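# Lower ring frame over mast onto low bars

## Task

Bring the ring frame down around the standing mast so that it ends resting flat and level on the low bars, with the mast still standing upright on its plate; then open the hands and pull the arms away from it.

## Robot and tools

Setup: three identical i2rt Big YAM arms named arm1, arm2 and arm3 share one physics scene. Each has six joints, a five-fingered right hand and a wrist camera. Two fixed room cameras, cam_high and cam_low, also watch. All positions use one scene frame in metres with its origin on the floor and +z up. Foot (base_link) poses: arm1 at x=+1.493 y=-0.005 z=+0.826, facing roughly -x (quat_wxyz about 0,0,0,1); arm2 at x=-0.748 y=+1.292 z=+0.775, quat_wxyz (+0.856, +0.000, -0.004, -0.517); arm3 at x=-0.748 y=-1.293 z=+0.800, quat_wxyz (+0.854, +0.003, +0.001, +0.520). Each foot faces its own +x. A hand reaches about 1.07 m from its joint1 axis.

Joints and ranges (absolute, radians): joint1_rad -2.879..2.879 (spin about the foot, positive counter-clockwise seen from above, 0 points along the foot's +x); joint2_rad 0..3.141 (shoulder, raising then swinging forward); joint3_rad 0..3.019 (elbow opening); joint4_rad -1.692..1.57 (hand pitch, positive tips fingers up); joint5_rad -1.57..1.57 (sideways swing, positive to the arm's right); joint6_rad -2.094..2.094 (roll, positive clockwise seen from behind). Hand keys, all on a -1..1 scale: hand_little, hand_ring, hand_middle, hand_index, hand_thumb_bend (+1 straight/open, -1 curled/closed) and hand_thumb_turn (+1 beside palm, -1 opposite the fingers). Two settings, not motions: hand_force_limit (-1..1, mapping linearly to about 0..10 N of fingertip force, 0..15 N for thumb motors) and hand_speed (-0.96..1; near zero speed at -1, full at +0.48 and above). At the start force limit is 0 and speed -0.8. For a soft grip close at hand_speed -0.94 or slower.

Hand geometry: the hand point sits 0.045 m ahead of the palm; its +z runs along straight fingers, +y out of the palm, +x across the palm away from the thumb. With joints 1, 5, 6 at zero and the hand level and forward, the palm faces down and the thumb is on the left. A fixed wrist bracket on the little-finger side sticks out and can collide. With the thumb opposed, the hand can wrap objects roughly 0.035-0.065 m thick, or a handle down to 0.025 m.

Tool move: arguments are arm1, arm2, arm3 (each optional; an arm omitted gets nothing new) and cameras (list drawn from arm1_cam_wrist, arm2_cam_wrist, arm3_cam_wrist, cam_high, cam_low, all; [] for none). Each arm's part may hold: joints, a map of joint name to absolute target; target, a list of seven numbers [x, y, z, qw, qx, qy, qz] giving a goal pose of the hand point in the scene frame (metres, unit quaternion), reached along a straight line starting from the current hand_target; speed, the top path speed in m/s (0.002-0.5, default 0.25, turning capped at twice that in rad/s; only allowed with target); min_time_s (0.1-8 s), a lower bound on that arm's joint motion durations. When target is used, joints may only contain hand keys and the two settings. Hand paths in one call finish together, lasting 0.5-10 s; an action never exceeds 15 s. The controller clamps each step to within 100 mm and 20 degrees of the measured hand, so expect end errors of a centimetre or more; hands can overshoot speed near full stretch and paths do not avoid obstacles. A call with no arms just reports full state plus images.

Tool wait: seconds (0-10) plus optional cameras; commands nothing. zoom_image: camera and region [x0, y0, x1, y1] in pixels (images 672x504, at most 504 per side), only on the newest image. show_instructions shows the reference pages. finished_scene (optional scene=1) ends the scene for good; the result must hold with the robots idle.

Reading results: the move line lists each moved arm with done or its worst status. joint_status and hand_status words: off_target (stopped short, maybe still pushing), time_out (joints now hold near where they stood; to relax, resend the reported position), not_followed (a safety check blocked joint targets; pose unreachable means a target was blocked). on_its_own reports uncommanded actions. hand is the measured hand pose, hand_target the pose the drive is holding. hand_stopped_by gives six words for little, ring, middle, index, thumb_bend, thumb_turn: moving, target, force, stalled or fault. The *_load_n values are fingertip forces in N (positive pushing open); a lost grip shows as loads near 0. Joint velocities are rad/s; torques are noisy and include gravity. An arm marked as last shown was not commanded. A refused call cancels later move, wait and finished_scene calls in the same reply.

Finger motors only start when their target changes by 0.002 or more; a closing command sent while load already meets the limit does nothing. To squeeze more, raise hand_force_limit and send a more-closed target; to loosen, send a more-open one.

Cautions: the arms keep pushing on contact and can push hard; never let two robots press together (including gripping another's fingers), which ends the scene. Avoid hard hits on fixed objects, letting parts fall far, dropping or releasing moving parts, and knocking anything out of the work area or to the floor, all of which fail the task. Keep the mast standing. Sustained pushing or stretched poses heat motors; a MOTOR HOT line warns at 85 °C and at 100 °C the arm drops for 30-60 s.

Each tool is called as name([rows], argument=value, ...), one row to a line, values as JSON.

Reference images:

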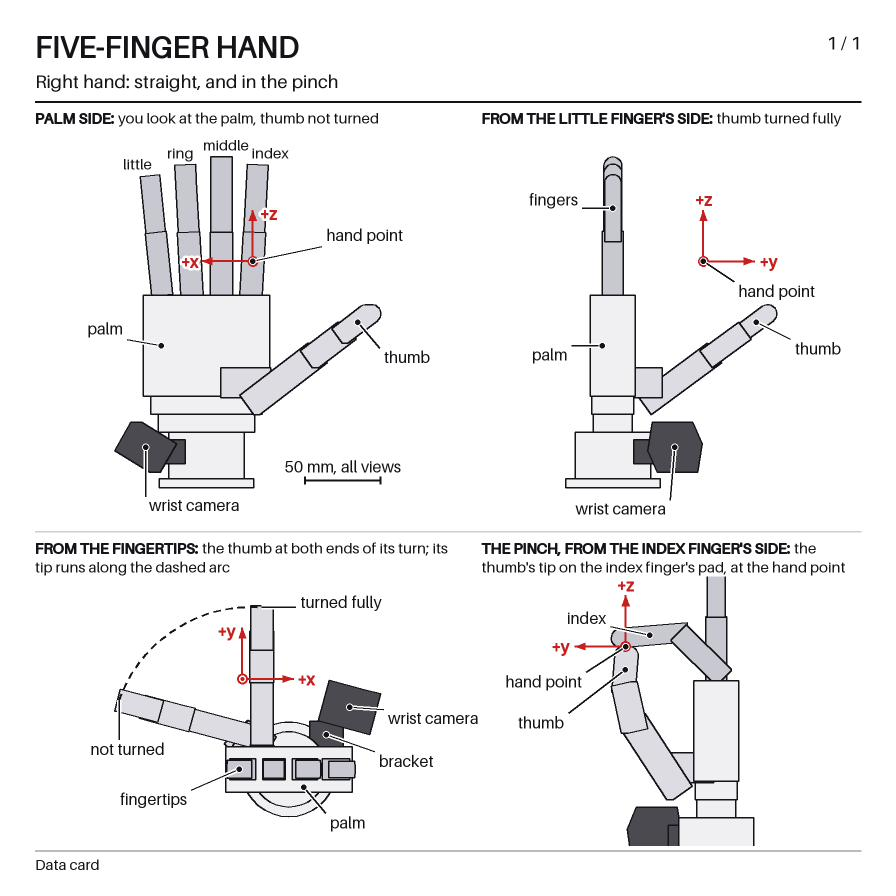

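## Session

move()

Scene clock: 0.00 s.
Joint torques (N m): no reading
Heat: arm1: hottest joint1_rad 38 °C; arm2: hottest joint4_rad 32 °C; arm3: hottest joint4_rad 35 °C.
Joint velocities: within noise
arm1.joint_positions: joint1_rad=-0.150 joint2_rad=+0.538 joint3_rad=+1.357 joint4_rad=-1.213 joint5_rad=+0.284 joint6_rad=-1.353 hand_little=+1.000 hand_ring=+1.000 hand_middle=+1.000 hand_index=+1.000 hand_thumb_turn=+1.000 hand_thumb_bend=+1.000 hand_force_limit=+0.000 hand_speed=-0.800
arm1.joint_status: not commanded
arm1.hand_stopped_by: target,target,target,target,target,target
arm1.little_load_n: 0.0
arm1.ring_load_n: 0.0
arm1.middle_load_n: 0.0
arm1.index_load_n: 0.0
arm1.thumb_bend_load_n: 0.0
arm1.thumb_turn_load_n: 0.0
arm1.hand: x=+1.3148 y=+0.1281 z=+1.3562 quat_wxyz=(-0.558, +0.229, +0.792, +0.100) (m; scene frame)
arm1.hand_target: x=+1.3176 y=+0.1277 z=+1.3656 quat_wxyz=(-0.567, +0.229, +0.785, +0.099) (m; scene frame)
arm1.hand_status: not commanded
arm2.joint_positions: joint1_rad=-0.341 joint2_rad=+0.582 joint3_rad=+1.417 joint4_rad=-1.457 joint5_rad=-0.212 joint6_rad=-1.168 hand_little=+1.000 hand_ring=+1.000 hand_middle=+1.000 hand_index=+1.000 hand_thumb_turn=+1.000 hand_thumb_bend=+1.000 hand_force_limit=+0.000 hand_speed=-0.800
arm2.joint_status: not commanded
arm2.hand_stopped_by: target,target,target,target,target,target
arm2.little_load_n: 0.0
arm2.ring_load_n: 0.0
arm2.middle_load_n: 0.0
arm2.index_load_n: 0.0
arm2.thumb_bend_load_n: 0.0
arm2.thumb_turn_load_n: -0.5
arm2.hand: x=-0.7264 y=+1.1054 z=+1.2536 quat_wxyz=(+0.139, +0.576, -0.671, +0.446) (m; scene frame)
arm2.hand_target: x=-0.7266 y=+1.1060 z=+1.2640 quat_wxyz=(+0.146, +0.573, -0.666, +0.455) (m; scene frame)
arm2.hand_status: not commanded
arm3.joint_positions: joint1_rad=+0.092 joint2_rad=+0.591 joint3_rad=+1.357 joint4_rad=-1.530 joint5_rad=+0.231 joint6_rad=-1.004 hand_little=+1.000 hand_ring=+1.000 hand_middle=+1.000 hand_index=+1.000 hand_thumb_turn=+1.000 hand_thumb_bend=+1.000 hand_force_limit=+0.000 hand_speed=-0.800
arm3.joint_status: not commanded
arm3.hand_stopped_by: target,target,target,target,target,target
arm3.little_load_n: 0.0
arm3.ring_load_n: 0.0
arm3.middle_load_n: 0.0
arm3.index_load_n: 0.0
arm3.thumb_bend_load_n: 0.0
arm3.thumb_turn_load_n: 0.0
arm3.hand: x=-0.6116 y=-1.1711 z=+1.2442 quat_wxyz=(-0.234, +0.884, +0.235, +0.329) (m; scene frame)
arm3.hand_target: x=-0.6117 y=-1.1714 z=+1.2524 quat_wxyz=(-0.242, +0.880, +0.232, +0.335) (m; scene frame)
arm3.hand_status: not commanded
pictures: arm1_cam_wrist, arm2_cam_wrist, arm3_cam_wrist, cam_high, cam_low

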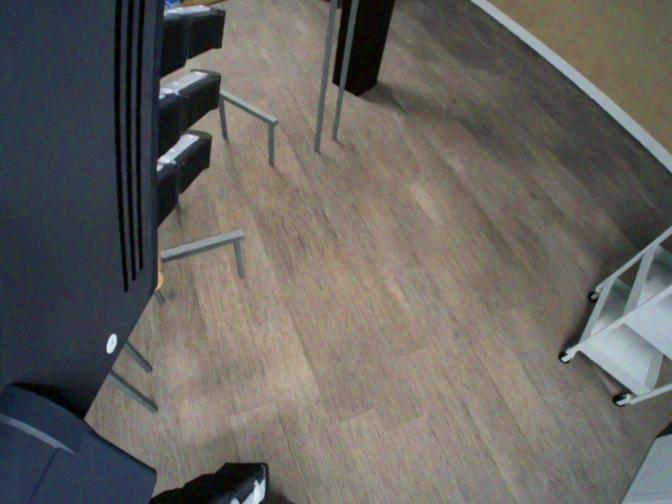

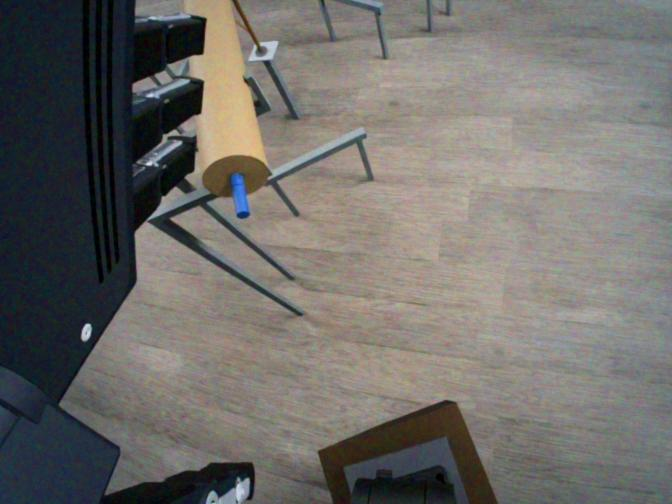

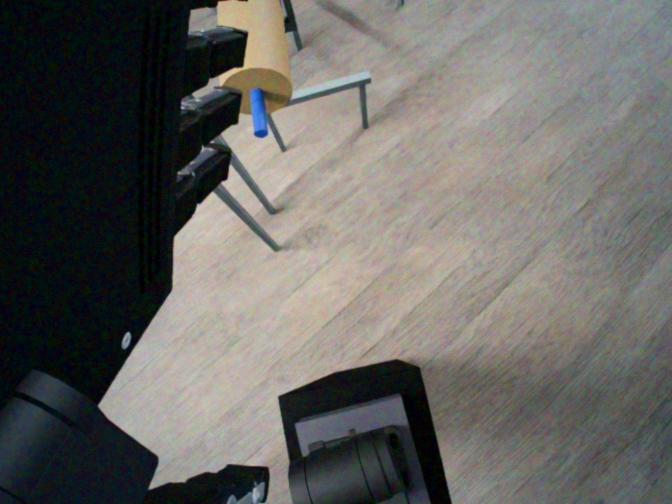

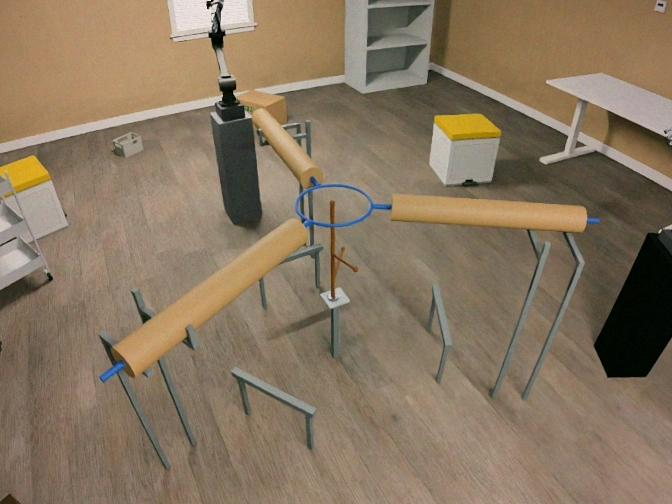

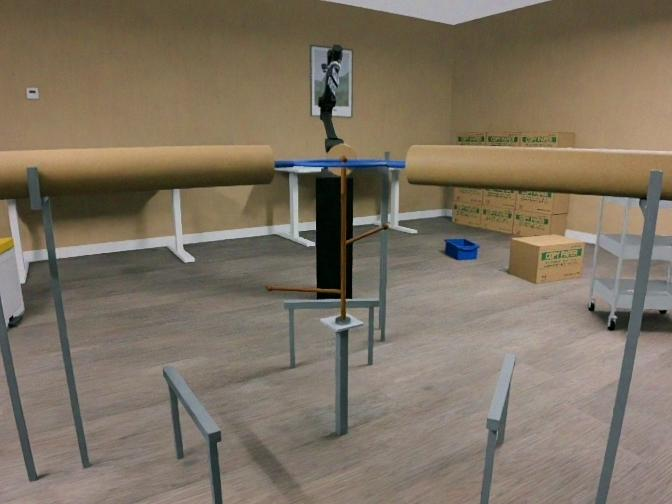

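zoom_image(camera="cam_high", region=[240, 140, 440, 340])

zoom_image(camera="cam_low", region=[240, 120, 440, 320])

zoom_image(camera="cam_high", region=[60, 240, 360, 490])

zoom_image(camera="cam_high", region=[380, 160, 640, 410])

zoom_image(camera="cam_high", region=[190, 60, 390, 260])

zoom_image(camera="arm2_cam_wrist", region=[120, 0, 420, 340])

Scaled by 2.520 from the camera's 672x504 image, which has a finer 960x720 frame.

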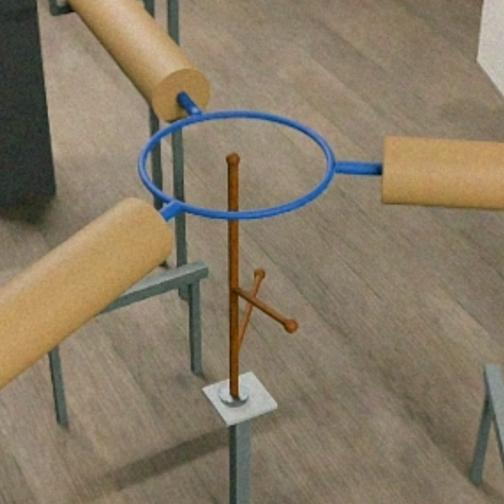

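Scaled by 2.520 from the camera's 672x504 image, which has a finer 960x720 frame.

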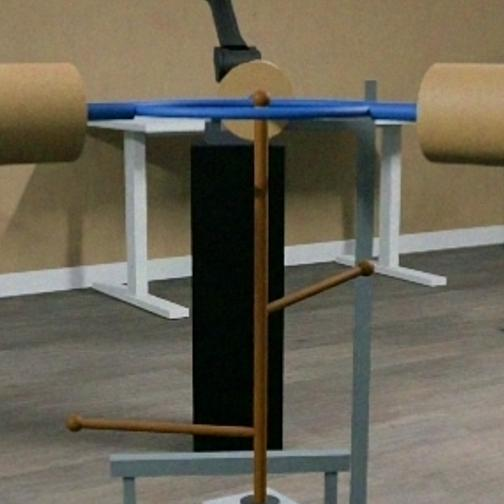

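Scaled by 1.680 from the camera's 672x504 image, which has a finer 960x720 frame.

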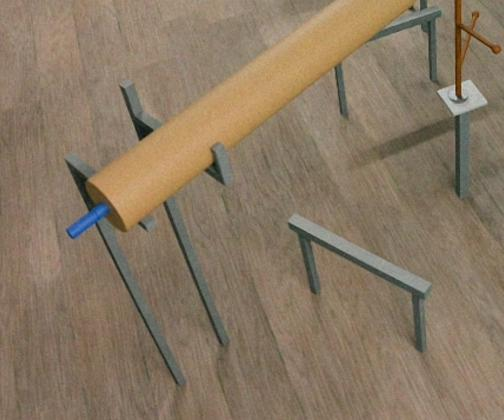

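Scaled by 1.938 from the camera's 672x504 image, which has a finer 960x720 frame.

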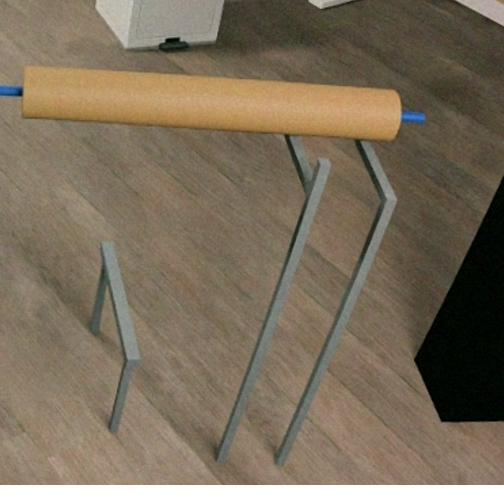

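Scaled by 2.520 from the camera's 672x504 image, which has a finer 960x720 frame.

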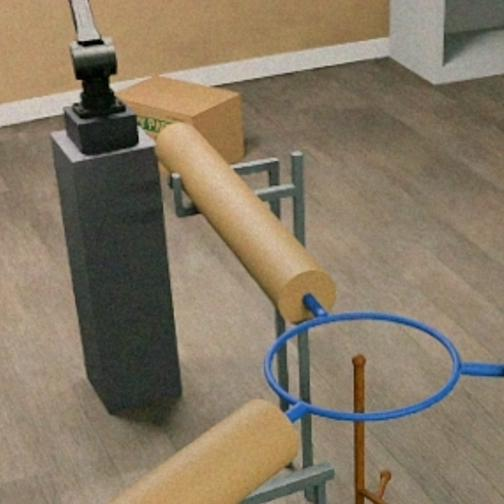

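Scaled by 1.482 from the camera's 672x504 image, which has a finer 960x720 frame.

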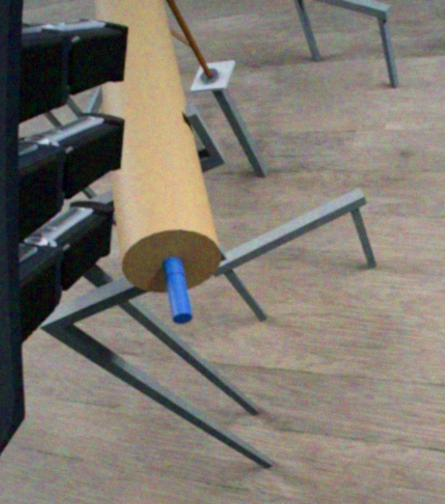

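zoom_image(camera="cam_low", region=[0, 130, 150, 280])

zoom_image(camera="cam_low", region=[522, 130, 672, 280])

zoom_image(camera="cam_high", region=[80, 240, 230, 390])

zoom_image(camera="cam_high", region=[480, 170, 630, 320])

zoom_image(camera="cam_high", region=[230, 100, 350, 220])

zoom_image(camera="cam_low", region=[290, 120, 410, 240])

zoom_image(camera="arm3_cam_wrist", region=[160, 0, 410, 260])

Scaled by 3.360 from the camera's 672x504 image, which has a finer 960x720 frame.

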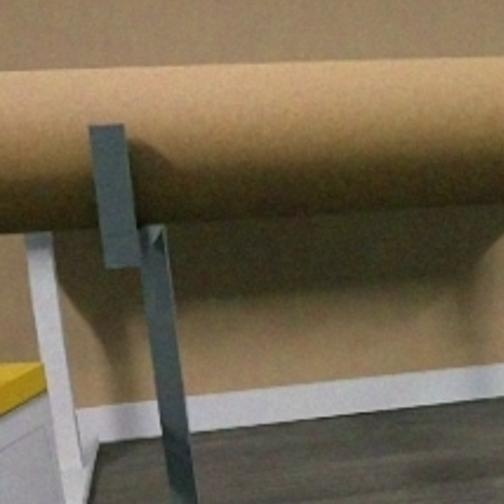

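Scaled by 3.360 from the camera's 672x504 image, which has a finer 960x720 frame.

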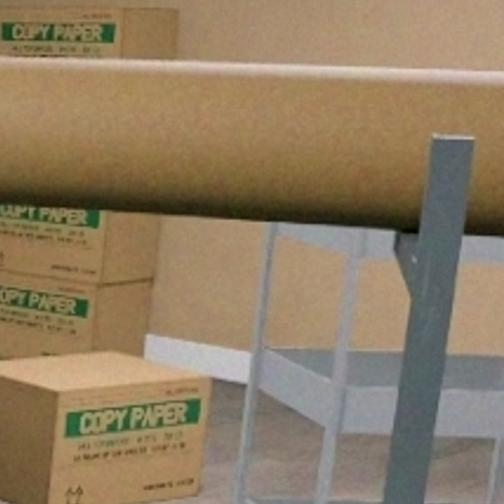

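Scaled by 3.360 from the camera's 672x504 image, which has a finer 960x720 frame.

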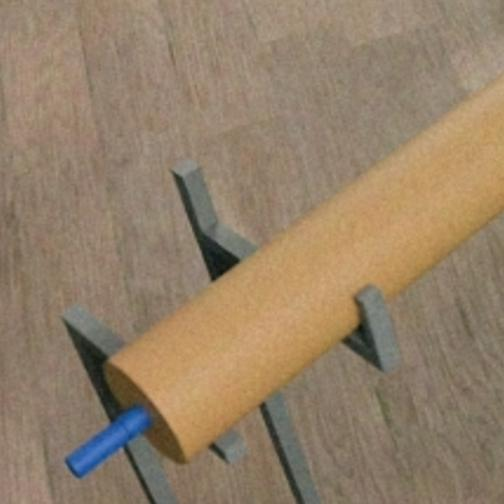

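Scaled by 3.360 from the camera's 672x504 image, which has a finer 960x720 frame.

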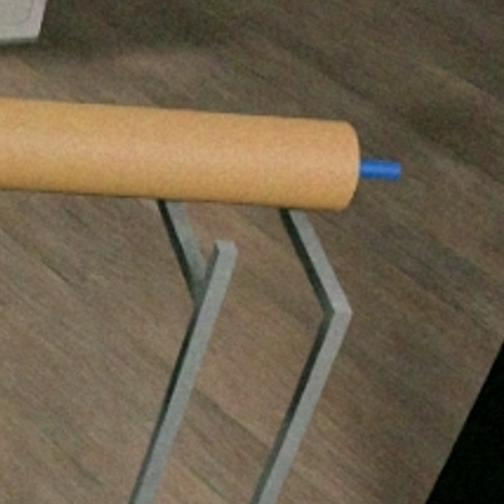

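Scaled by 4.200 from the camera's 672x504 image, which has a finer 960x720 frame.

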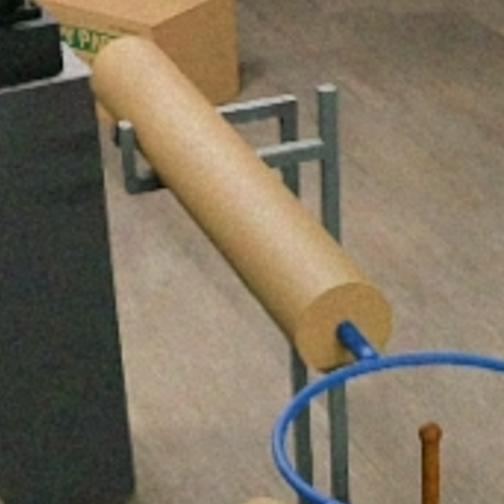

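Scaled by 4.200 from the camera's 672x504 image, which has a finer 960x720 frame.

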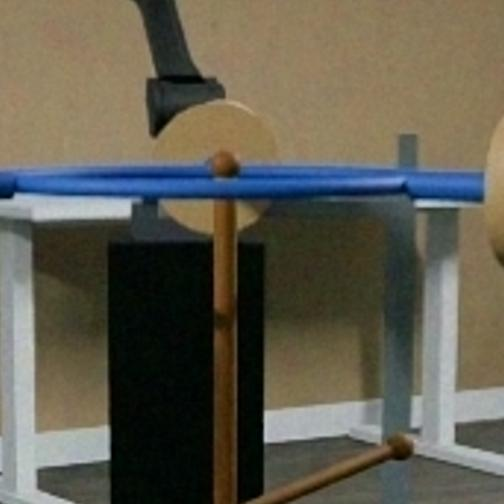

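Scaled by 1.938 from the camera's 672x504 image, which has a finer 960x720 frame.

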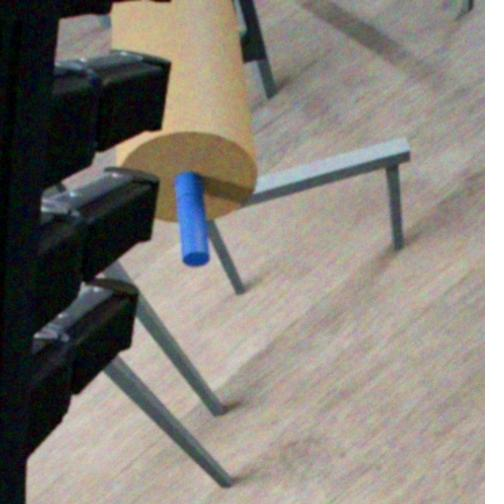

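move(arm1={"joints": {"joint1_rad": 0.0, "joint4_rad": -1.6, "joint5_rad": 0.0, "joint6_rad": 1.57, "hand_thumb_turn": -1.0}, "min_time_s": 3}, arm2={"joints": {"joint1_rad": 0.0, "joint4_rad": -1.6, "joint5_rad": 0.0, "joint6_rad": 1.57, "hand_thumb_turn": -1.0}, "min_time_s": 3}, arm3={"joints": {"joint1_rad": 0.0, "joint4_rad": -1.6, "joint5_rad": 0.0, "joint6_rad": 1.57, "hand_thumb_turn": -1.0}, "min_time_s": 3}, cameras=["all"])

Scene clock: 127.63 s.
Joint torques (N m): arm1=[0.56 3.66 8.39 1.06 -0.11 0.12] | arm2=[0.79 3.6 8.21 0.81 0.09 0.18] | arm3=[-0.09 2.37 8.8 1.54 -0.19 0.04]
Heat: arm1: hottest joint1_rad 37 °C; arm2: hottest joint3_rad 35 °C; arm3: hottest joint3_rad 38 °C.
move: arm1 done; arm2 done; arm3 done
Joint velocities: within noise
arm1.joint_positions: joint1_rad=-0.009 joint2_rad=+0.538 joint3_rad=+1.357 joint4_rad=-1.593 joint5_rad=+0.003 joint6_rad=+1.562 hand_little=+1.000 hand_ring=+1.000 hand_middle=+1.000 hand_index=+1.000 hand_thumb_turn=-1.000 hand_thumb_bend=+1.000 hand_force_limit=+0.000 hand_speed=-0.800
arm1.joint_status: all done
arm1.hand_stopped_by: target,target,target,target,target,target
arm1.little_load_n: 0.0
arm1.ring_load_n: 0.0
arm1.middle_load_n: -0.5
arm1.index_load_n: -0.5
arm1.thumb_bend_load_n: 0.0
arm1.thumb_turn_load_n: 0.0
arm1.hand: x=+1.2928 y=-0.0634 z=+1.3242 quat_wxyz=(-0.007, +0.919, -0.001, -0.393) (m; scene frame)
arm1.hand_target: x=+1.2969 y=-0.0656 z=+1.3319 quat_wxyz=(-0.002, +0.917, +0.000, -0.399) (m; scene frame)
arm1.hand_status: not commanded
arm2.joint_positions: joint1_rad=-0.009 joint2_rad=+0.582 joint3_rad=+1.417 joint4_rad=-1.592 joint5_rad=-0.003 joint6_rad=+1.561 hand_little=+1.000 hand_ring=+1.000 hand_middle=+1.000 hand_index=+1.000 hand_thumb_turn=-1.000 hand_thumb_bend=+1.000 hand_force_limit=+0.000 hand_speed=-0.800
arm2.joint_status: all done
arm2.hand_stopped_by: target,target,target,target,target,target
arm2.little_load_n: 0.0
arm2.ring_load_n: 0.0
arm2.middle_load_n: 0.0
arm2.index_load_n: 0.0
arm2.thumb_bend_load_n: 0.0
arm2.thumb_turn_load_n: 0.0
arm2.hand: x=-0.6000 y=+1.1312 z=+1.2936 quat_wxyz=(-0.342, -0.474, -0.785, +0.207) (m; scene frame)
arm2.hand_target: x=-0.6007 y=+1.1351 z=+1.3022 quat_wxyz=(-0.348, -0.473, -0.782, +0.208) (m; scene frame)
arm2.hand_status: not commanded
arm3.joint_positions: joint1_rad=+0.010 joint2_rad=+0.591 joint3_rad=+1.357 joint4_rad=-1.593 joint5_rad=+0.002 joint6_rad=+1.559 hand_little=+1.000 hand_ring=+1.000 hand_middle=+1.000 hand_index=+1.000 hand_thumb_turn=-1.000 hand_thumb_bend=+1.000 hand_force_limit=+0.000 hand_speed=-0.800
arm3.joint_status: all done
arm3.hand_stopped_by: target,target,target,target,target,target
arm3.little_load_n: 0.0
arm3.ring_load_n: 0.0
arm3.middle_load_n: 0.0
arm3.index_load_n: 0.0
arm3.thumb_bend_load_n: 0.0
arm3.thumb_turn_load_n: -0.5
arm3.hand: x=-0.6979 y=-1.0673 z=+1.2866 quat_wxyz=(-0.310, +0.492, -0.791, -0.190) (m; scene frame)
arm3.hand_target: x=-0.6969 y=-1.0700 z=+1.2946 quat_wxyz=(-0.314, +0.483, -0.794, -0.194) (m; scene frame)
arm3.hand_status: not commanded
pictures: arm1_cam_wrist, arm2_cam_wrist, arm3_cam_wrist, cam_high, cam_low

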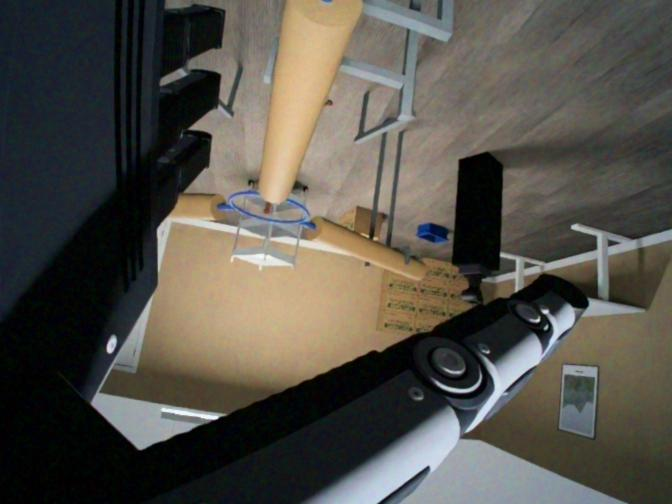

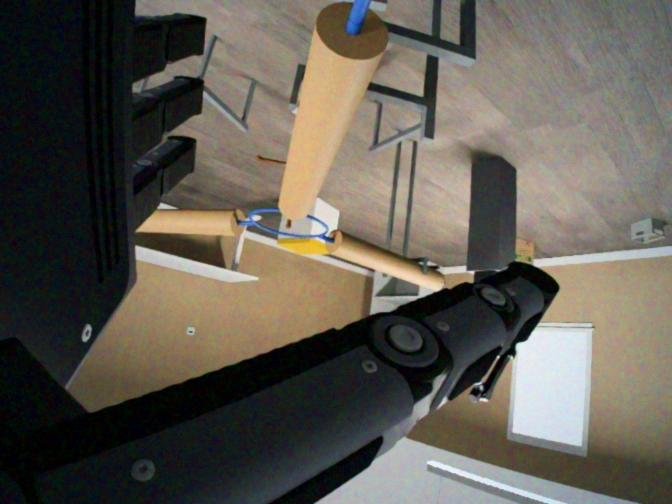

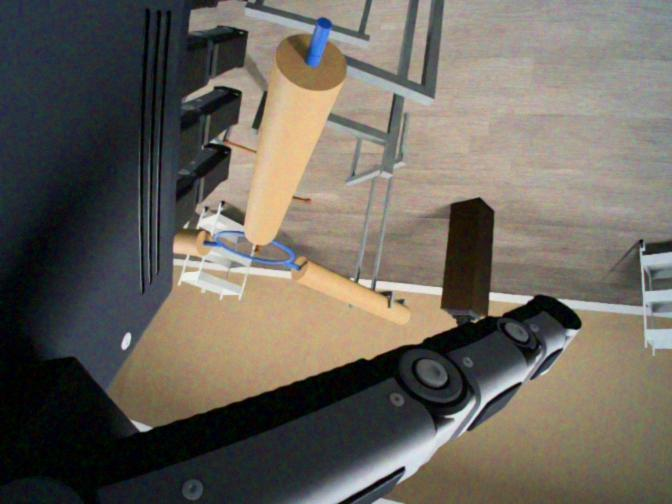

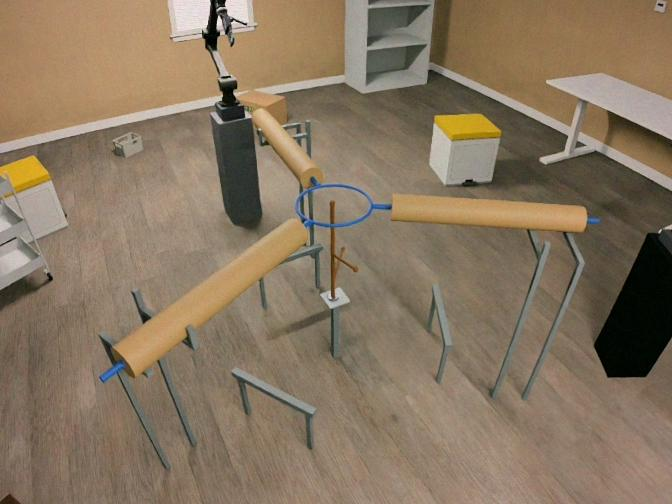

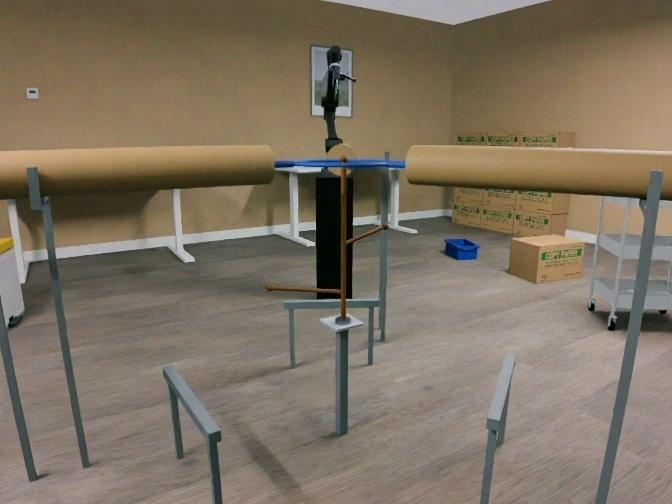

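move(arm1={"target": [1.02, 0.0, 1.15, 0, 1, 0, 0], "speed": 0.3}, arm2={"target": [-0.51, 0.883, 1.15, 0, 0.5, 0.866, 0], "speed": 0.3}, arm3={"target": [-0.51, -0.883, 1.15, 0, 0.5, -0.866, 0], "speed": 0.3}, cameras=["all"])

Scene clock: 153.33 s.
Joint torques (N m): arm1=[-0.79 -11.93 11.62 -0.28 0.12 -0.08] | arm2=[-0.44 -12.57 11.7 -0.17 0.05 -0.06] | arm3=[0.15 -13.45 12.18 0.4 0 -0.19]
Heat: arm1: hottest joint3_rad 38 °C; arm2: hottest joint3_rad 35 °C; arm3: hottest joint3_rad 39 °C.
move: arm1 off_target; arm2 off_target; arm3 off_target
Joint velocities: within noise
arm1.joint_positions: joint1_rad=-0.141 joint2_rad=+1.473 joint3_rad=+1.616 joint4_rad=-1.671 joint5_rad=-0.017 joint6_rad=+1.431 hand_little=+1.000 hand_ring=+1.000 hand_middle=+1.000 hand_index=+1.000 hand_thumb_turn=-1.000 hand_thumb_bend=+1.000 hand_force_limit=+0.000 hand_speed=-0.800
arm1.joint_status: not commanded
arm1.hand_stopped_by: target,target,target,target,target,target
arm1.little_load_n: 0.0
arm1.ring_load_n: 0.0
arm1.middle_load_n: 0.0
arm1.index_load_n: 0.0
arm1.thumb_bend_load_n: -0.5
arm1.thumb_turn_load_n: 0.0
arm1.hand: x=+1.0276 y=-0.0053 z=+1.1339 quat_wxyz=(+0.004, +1.000, -0.002, -0.028) (m; scene frame)
arm1.hand_target: x=+1.0206 y=-0.0002 z=+1.1493 quat_wxyz=(+0.000, +0.999, -0.001, -0.043) (m; scene frame)
arm1.hand_status: off_target (0.019 m and 3.3 deg from the pose sent, 0.330 m and 46.3 deg at the start; a joint's target at an end of its range on 34 of 70 steps)
arm2.joint_positions: joint1_rad=-0.088 joint2_rad=+1.427 joint3_rad=+1.677 joint4_rad=-1.679 joint5_rad=-0.027 joint6_rad=+1.455 hand_little=+1.000 hand_ring=+1.000 hand_middle=+1.000 hand_index=+1.000 hand_thumb_turn=-1.000 hand_thumb_bend=+1.000 hand_force_limit=+0.000 hand_speed=-0.800
arm2.joint_status: not commanded
arm2.hand_stopped_by: target,target,target,target,target,target
arm2.little_load_n: 0.0
arm2.ring_load_n: 0.0
arm2.middle_load_n: 0.0
arm2.index_load_n: -0.5
arm2.thumb_bend_load_n: 0.0
arm2.thumb_turn_load_n: 0.0
arm2.hand: x=-0.5084 y=+0.8902 z=+1.1282 quat_wxyz=(-0.069, -0.503, -0.861, +0.032) (m; scene frame)
arm2.hand_target: x=-0.5102 y=+0.8837 z=+1.1489 quat_wxyz=(-0.084, -0.501, -0.860, +0.046) (m; scene frame)
arm2.hand_status: off_target (0.023 m and 8.7 deg from the pose sent, 0.301 m and 47.1 deg at the start; a joint's target at an end of its range on 46 of 70 steps)
arm3.joint_positions: joint1_rad=-0.177 joint2_rad=+1.441 joint3_rad=+1.645 joint4_rad=-1.677 joint5_rad=-0.018 joint6_rad=+1.450 hand_little=+1.000 hand_ring=+1.000 hand_middle=+1.000 hand_index=+1.000 hand_thumb_turn=-1.000 hand_thumb_bend=+1.000 hand_force_limit=+0.000 hand_speed=-0.800
arm3.joint_status: not commanded
arm3.hand_stopped_by: target,target,target,target,target,target
arm3.little_load_n: 0.0
arm3.ring_load_n: 0.0
arm3.middle_load_n: -0.5
arm3.index_load_n: 0.0
arm3.thumb_bend_load_n: -0.5
arm3.thumb_turn_load_n: 0.0
arm3.hand: x=-0.5173 y=-0.8855 z=+1.1296 quat_wxyz=(-0.040, +0.496, -0.867, -0.030) (m; scene frame)
arm3.hand_target: x=-0.5106 y=-0.8835 z=+1.1490 quat_wxyz=(-0.060, +0.497, -0.865, -0.036) (m; scene frame)
arm3.hand_status: off_target (0.022 m and 5.8 deg from the pose sent, 0.296 m and 42.8 deg at the start; a joint's target at an end of its range on 41 of 70 steps)
pictures: arm1_cam_wrist, arm2_cam_wrist, arm3_cam_wrist, cam_high, cam_low

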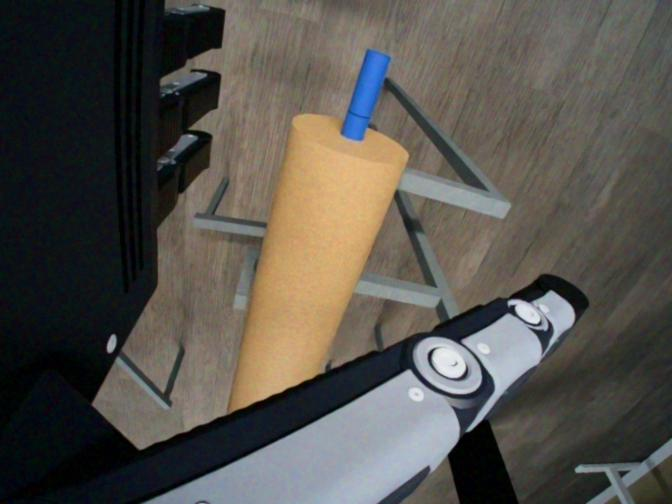

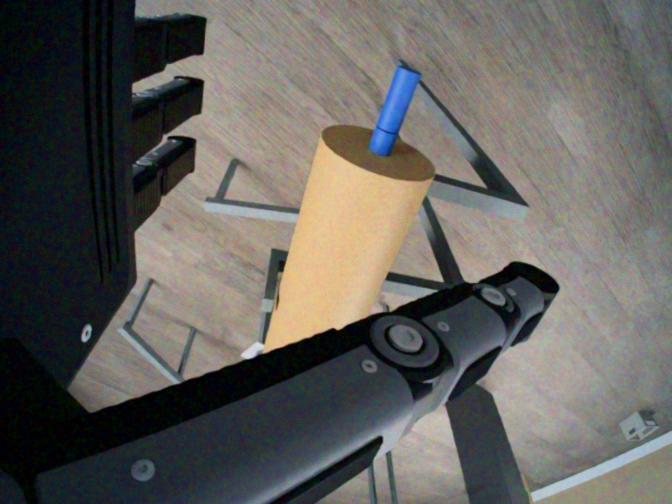

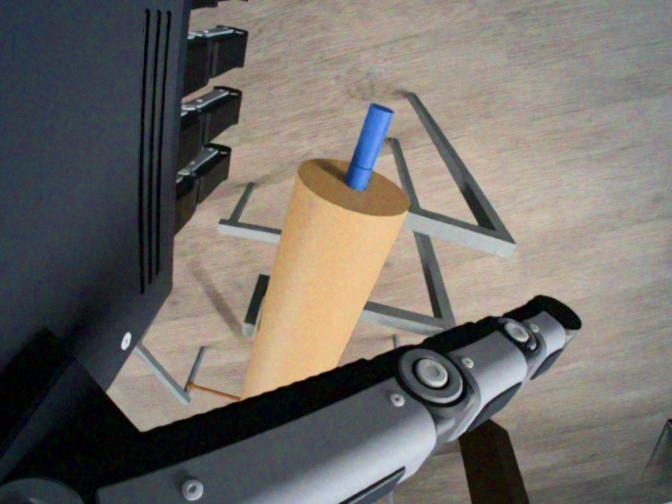

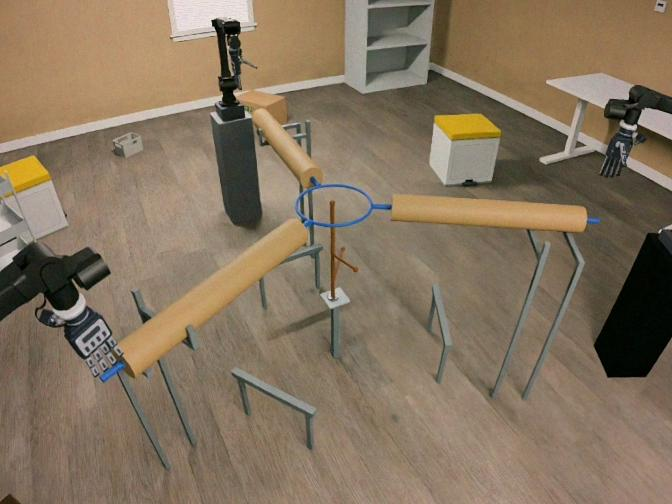

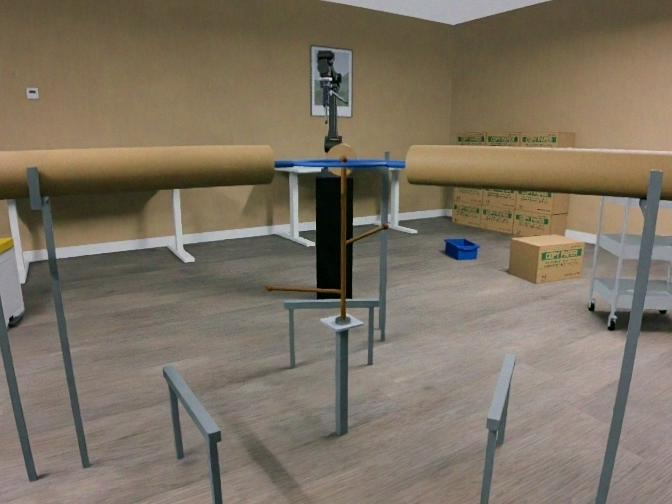

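move(arm1={"target": [1.045, -0.043, 1.075, 0, 0.9995, -0.0305, 0], "speed": 0.15}, arm2={"target": [-0.450, 0.9095, 1.075, 0, 0.5262, 0.8504, 0], "speed": 0.15}, arm3={"target": [-0.538, -0.835, 1.075, 0, 0.4733, -0.8809, 0], "speed": 0.15}, cameras=["all"])

Scene clock: 178.93 s.
Joint torques (N m): arm1=[0.38 -13.04 8.01 0.24 0.13 0.1] | arm2=[0.73 -13.22 8.18 -0.39 -0.06 0.15] | arm3=[1.26 -14.86 8.47 0.81 0.01 0.02]
Heat: arm1: hottest joint3_rad 40 °C; arm2: hottest joint3_rad 38 °C; arm3: hottest joint3_rad 43 °C.
move: arm1 done; arm2 done; arm3 done
Joint velocities: within noise
arm1.joint_positions: joint1_rad=-0.055 joint2_rad=+1.450 joint3_rad=+1.432 joint4_rad=-1.583 joint5_rad=-0.005 joint6_rad=+1.572 hand_little=+1.000 hand_ring=+1.000 hand_middle=+1.000 hand_index=+1.000 hand_thumb_turn=-1.000 hand_thumb_bend=+1.000 hand_force_limit=+0.000 hand_speed=-0.800
arm1.joint_status: not commanded
arm1.hand_stopped_by: target,target,target,target,target,target
arm1.little_load_n: 0.0
arm1.ring_load_n: 0.0
arm1.middle_load_n: 0.0
arm1.index_load_n: 0.0
arm1.thumb_bend_load_n: 0.0
arm1.thumb_turn_load_n: 0.0
arm1.hand: x=+1.0448 y=-0.0407 z=+1.0703 quat_wxyz=(+0.002, +1.000, -0.029, +0.009) (m; scene frame)
arm1.hand_target: x=+1.0450 y=-0.0429 z=+1.0751 quat_wxyz=(+0.000, +1.000, -0.031, +0.000) (m; scene frame)
arm1.hand_status: done (0.005 m and 1.1 deg from the pose sent, 0.072 m and 4.6 deg at the start)
arm2.joint_positions: joint1_rad=+0.057 joint2_rad=+1.500 joint3_rad=+1.635 joint4_rad=-1.679 joint5_rad=+0.002 joint6_rad=+1.645 hand_little=+1.000 hand_ring=+1.000 hand_middle=+1.000 hand_index=+1.000 hand_thumb_turn=-1.000 hand_thumb_bend=+1.000 hand_force_limit=+0.000 hand_speed=-0.800
arm2.joint_status: not commanded
arm2.hand_stopped_by: target,target,target,target,target,target
arm2.little_load_n: -0.5
arm2.ring_load_n: 0.0
arm2.middle_load_n: 0.0
arm2.index_load_n: 0.0
arm2.thumb_bend_load_n: 0.0
arm2.thumb_turn_load_n: 0.0
arm2.hand: x=-0.4526 y=+0.9084 z=+1.0764 quat_wxyz=(-0.016, -0.524, -0.851, +0.007) (m; scene frame)
arm2.hand_target: x=-0.4501 y=+0.9095 z=+1.0746 quat_wxyz=(-0.011, -0.526, -0.850, +0.004) (m; scene frame)
arm2.hand_status: done (0.003 m and 2.0 deg from the pose sent, 0.081 m and 9.2 deg at the start; a joint's target at an end of its range on 45 of 46 steps)
arm3.joint_positions: joint1_rad=-0.071 joint2_rad=+1.556 joint3_rad=+1.645 joint4_rad=-1.664 joint5_rad=+0.004 joint6_rad=+1.603 hand_little=+1.000 hand_ring=+1.000 hand_middle=+1.000 hand_index=+1.000 hand_thumb_turn=-1.000 hand_thumb_bend=+1.000 hand_force_limit=+0.000 hand_speed=-0.800
arm3.joint_status: not commanded
arm3.hand_stopped_by: target,target,target,target,target,target
arm3.little_load_n: 0.0
arm3.ring_load_n: 0.0
arm3.middle_load_n: 0.0
arm3.index_load_n: 0.0
arm3.thumb_bend_load_n: 0.0
arm3.thumb_turn_load_n: 0.0
arm3.hand: x=-0.5379 y=-0.8398 z=+1.0765 quat_wxyz=(+0.002, +0.476, -0.880, +0.000) (m; scene frame)
arm3.hand_target: x=-0.5380 y=-0.8350 z=+1.0749 quat_wxyz=(+0.000, +0.473, -0.881, +0.000) (m; scene frame)
arm3.hand_status: done (0.005 m and 0.4 deg from the pose sent, 0.077 m and 6.5 deg at the start)
pictures: arm1_cam_wrist, arm2_cam_wrist, arm3_cam_wrist, cam_high, cam_low

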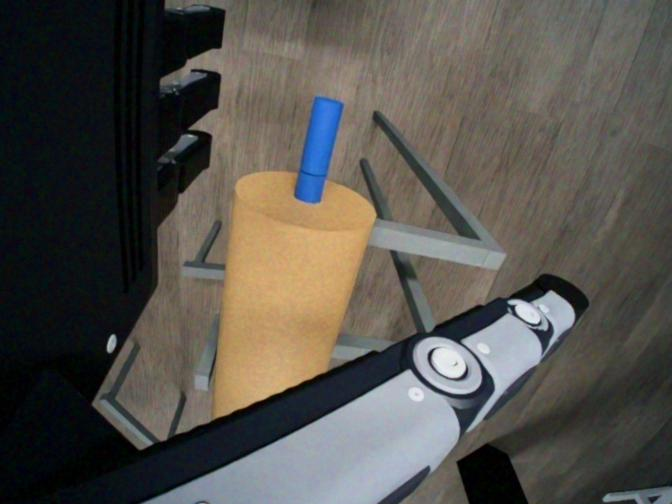

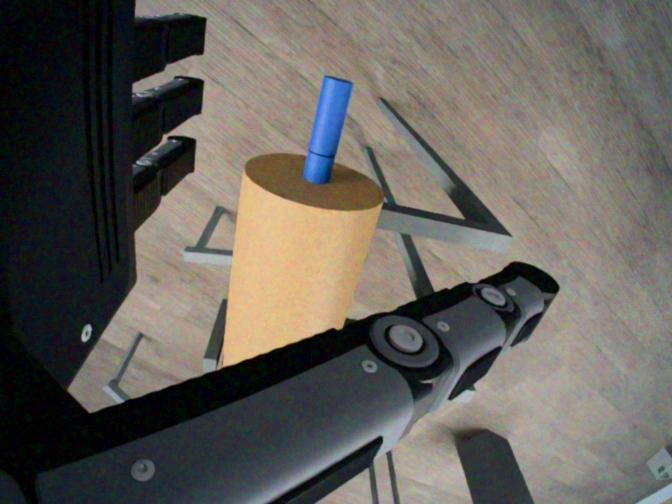

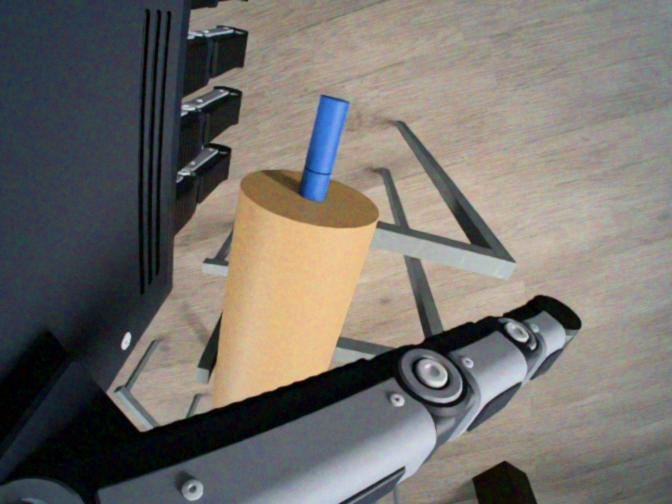

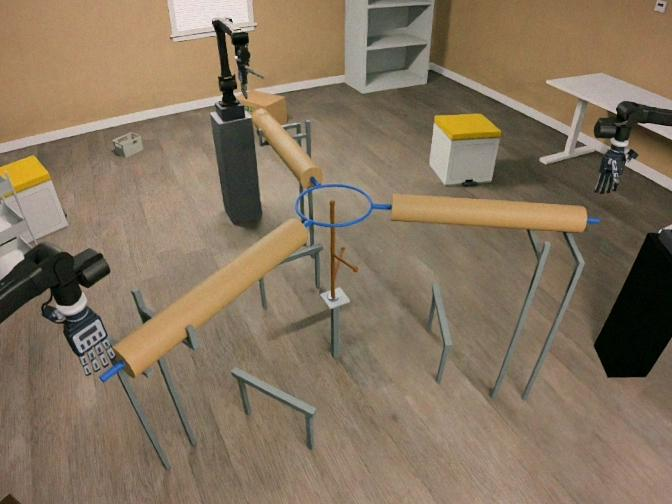

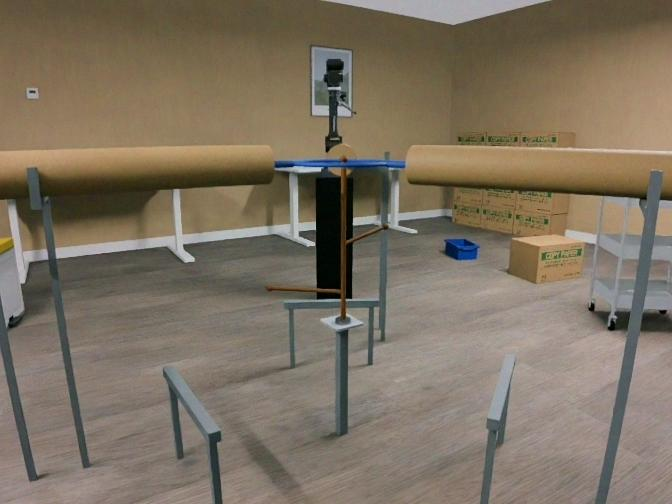

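move(arm1={"target": [1.054, -0.0405, 0.985, 0, 0.9996, -0.0271, 0], "speed": 0.1}, arm2={"target": [-0.4546, 0.9198, 0.985, 0, 0.5234, 0.8521, 0], "speed": 0.1}, arm3={"target": [-0.5448, -0.8421, 0.985, 0, 0.4764, -0.8792, 0], "speed": 0.1}, cameras=["all"])

Scene clock: 203.67 s.
Joint torques (N m): arm1=[-0.15 -11.75 7.79 0.27 0.12 -0.03] | arm2=[0.79 -14.45 7.75 0.21 0.04 0.11] | arm3=[1.26 -15.97 7.53 0.87 0 -0.02]
Heat: arm1: hottest joint3_rad 40 °C; arm2: hottest joint3_rad 38 °C; arm3: hottest joint3_rad 42 °C.
move: arm1 done; arm2 done; arm3 done
Joint velocities: within noise
arm1.joint_positions: joint1_rad=-0.055 joint2_rad=+1.445 joint3_rad=+1.200 joint4_rad=-1.346 joint5_rad=-0.005 joint6_rad=+1.572 hand_little=+1.000 hand_ring=+1.000 hand_middle=+1.000 hand_index=+1.000 hand_thumb_turn=-1.000 hand_thumb_bend=+1.000 hand_force_limit=+0.000 hand_speed=-0.800
arm1.joint_status: not commanded
arm1.hand_stopped_by: target,target,target,target,target,target
arm1.little_load_n: 0.0
arm1.ring_load_n: 0.0
arm1.middle_load_n: 0.0
arm1.index_load_n: 0.0
arm1.thumb_bend_load_n: 0.0
arm1.thumb_turn_load_n: 0.0
arm1.hand: x=+1.0545 y=-0.0409 z=+0.9844 quat_wxyz=(+0.002, +1.000, -0.029, +0.004) (m; scene frame)
arm1.hand_target: x=+1.0540 y=-0.0404 z=+0.9850 quat_wxyz=(+0.000, +1.000, -0.027, +0.000) (m; scene frame)
arm1.hand_status: done (0.001 m and 0.6 deg from the pose sent, 0.086 m and 1.1 deg at the start)
arm2.joint_positions: joint1_rad=+0.057 joint2_rad=+1.500 joint3_rad=+1.389 joint4_rad=-1.486 joint5_rad=+0.002 joint6_rad=+1.645 hand_little=+1.000 hand_ring=+1.000 hand_middle=+1.000 hand_index=+1.000 hand_thumb_turn=-1.000 hand_thumb_bend=+1.000 hand_force_limit=+0.000 hand_speed=-0.800
arm2.joint_status: not commanded
arm2.hand_stopped_by: target,target,target,target,target,target
arm2.little_load_n: 0.0
arm2.ring_load_n: 0.0
arm2.middle_load_n: 0.0
arm2.index_load_n: 0.0
arm2.thumb_bend_load_n: 0.0
arm2.thumb_turn_load_n: 0.0
arm2.hand: x=-0.4587 y=+0.9194 z=+0.9805 quat_wxyz=(+0.008, -0.524, -0.852, -0.005) (m; scene frame)
arm2.hand_target: x=-0.4547 y=+0.9198 z=+0.9851 quat_wxyz=(+0.000, -0.523, -0.852, +0.000) (m; scene frame)
arm2.hand_status: done (0.006 m and 1.1 deg from the pose sent, 0.092 m and 1.9 deg at the start)
arm3.joint_positions: joint1_rad=-0.068 joint2_rad=+1.556 joint3_rad=+1.399 joint4_rad=-1.426 joint5_rad=+0.004 joint6_rad=+1.603 hand_little=+1.000 hand_ring=+1.000 hand_middle=+1.000 hand_index=+1.000 hand_thumb_turn=-1.000 hand_thumb_bend=+1.000 hand_force_limit=+0.000 hand_speed=-0.800
arm3.joint_status: not commanded
arm3.hand_stopped_by: target,target,target,target,target,target
arm3.little_load_n: -0.5
arm3.ring_load_n: 0.0
arm3.middle_load_n: 0.0
arm3.index_load_n: 0.0
arm3.thumb_bend_load_n: -0.5
arm3.thumb_turn_load_n: 0.0
arm3.hand: x=-0.5425 y=-0.8434 z=+0.9827 quat_wxyz=(+0.006, +0.477, -0.879, +0.002) (m; scene frame)
arm3.hand_target: x=-0.5448 y=-0.8420 z=+0.9850 quat_wxyz=(+0.000, +0.476, -0.879, +0.000) (m; scene frame)
arm3.hand_status: done (0.004 m and 0.7 deg from the pose sent, 0.092 m and 0.3 deg at the start)
pictures: arm1_cam_wrist, arm2_cam_wrist, arm3_cam_wrist, cam_high, cam_low

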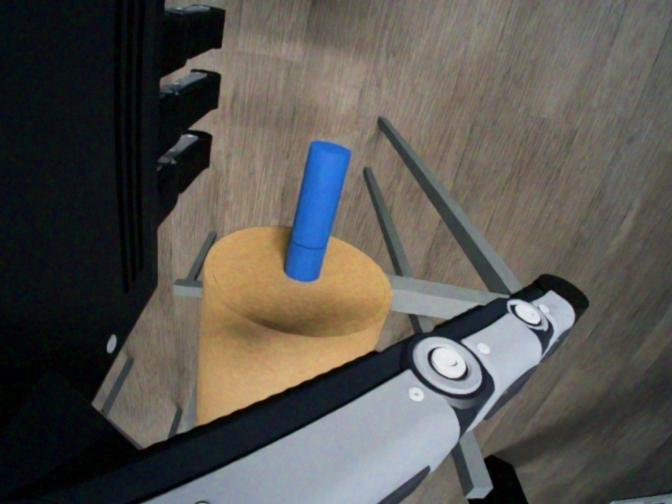

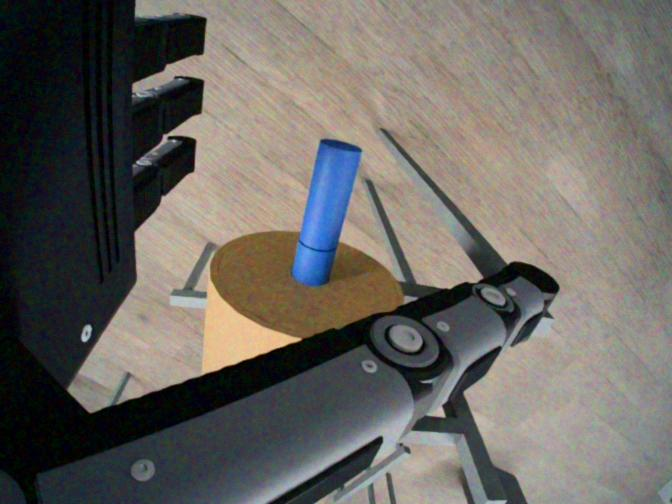

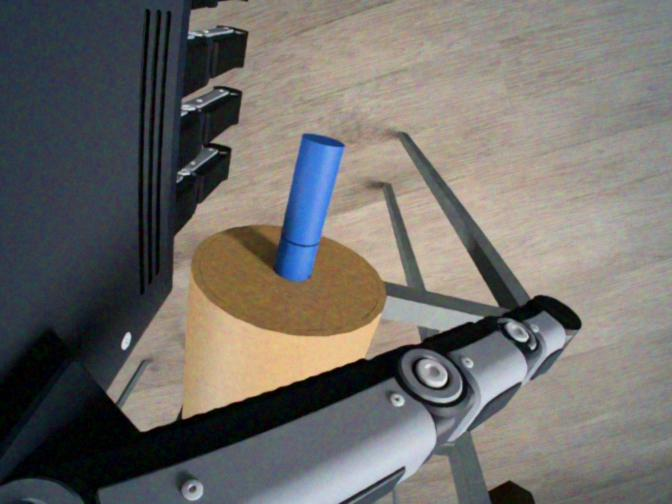

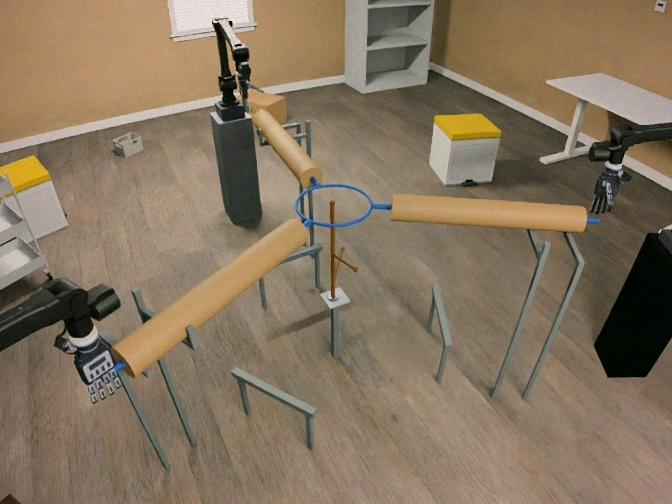

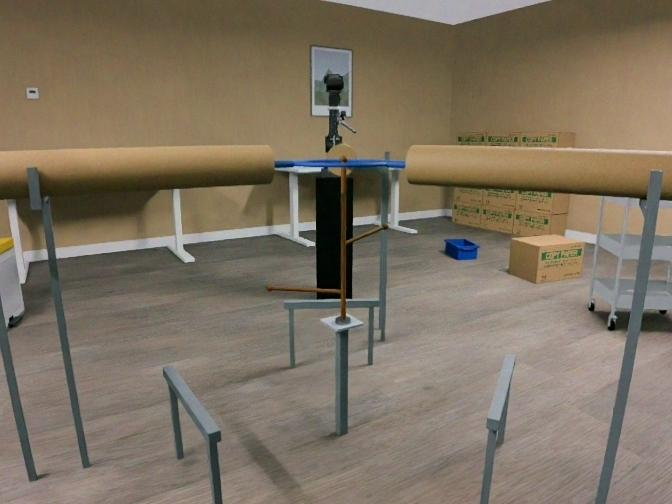

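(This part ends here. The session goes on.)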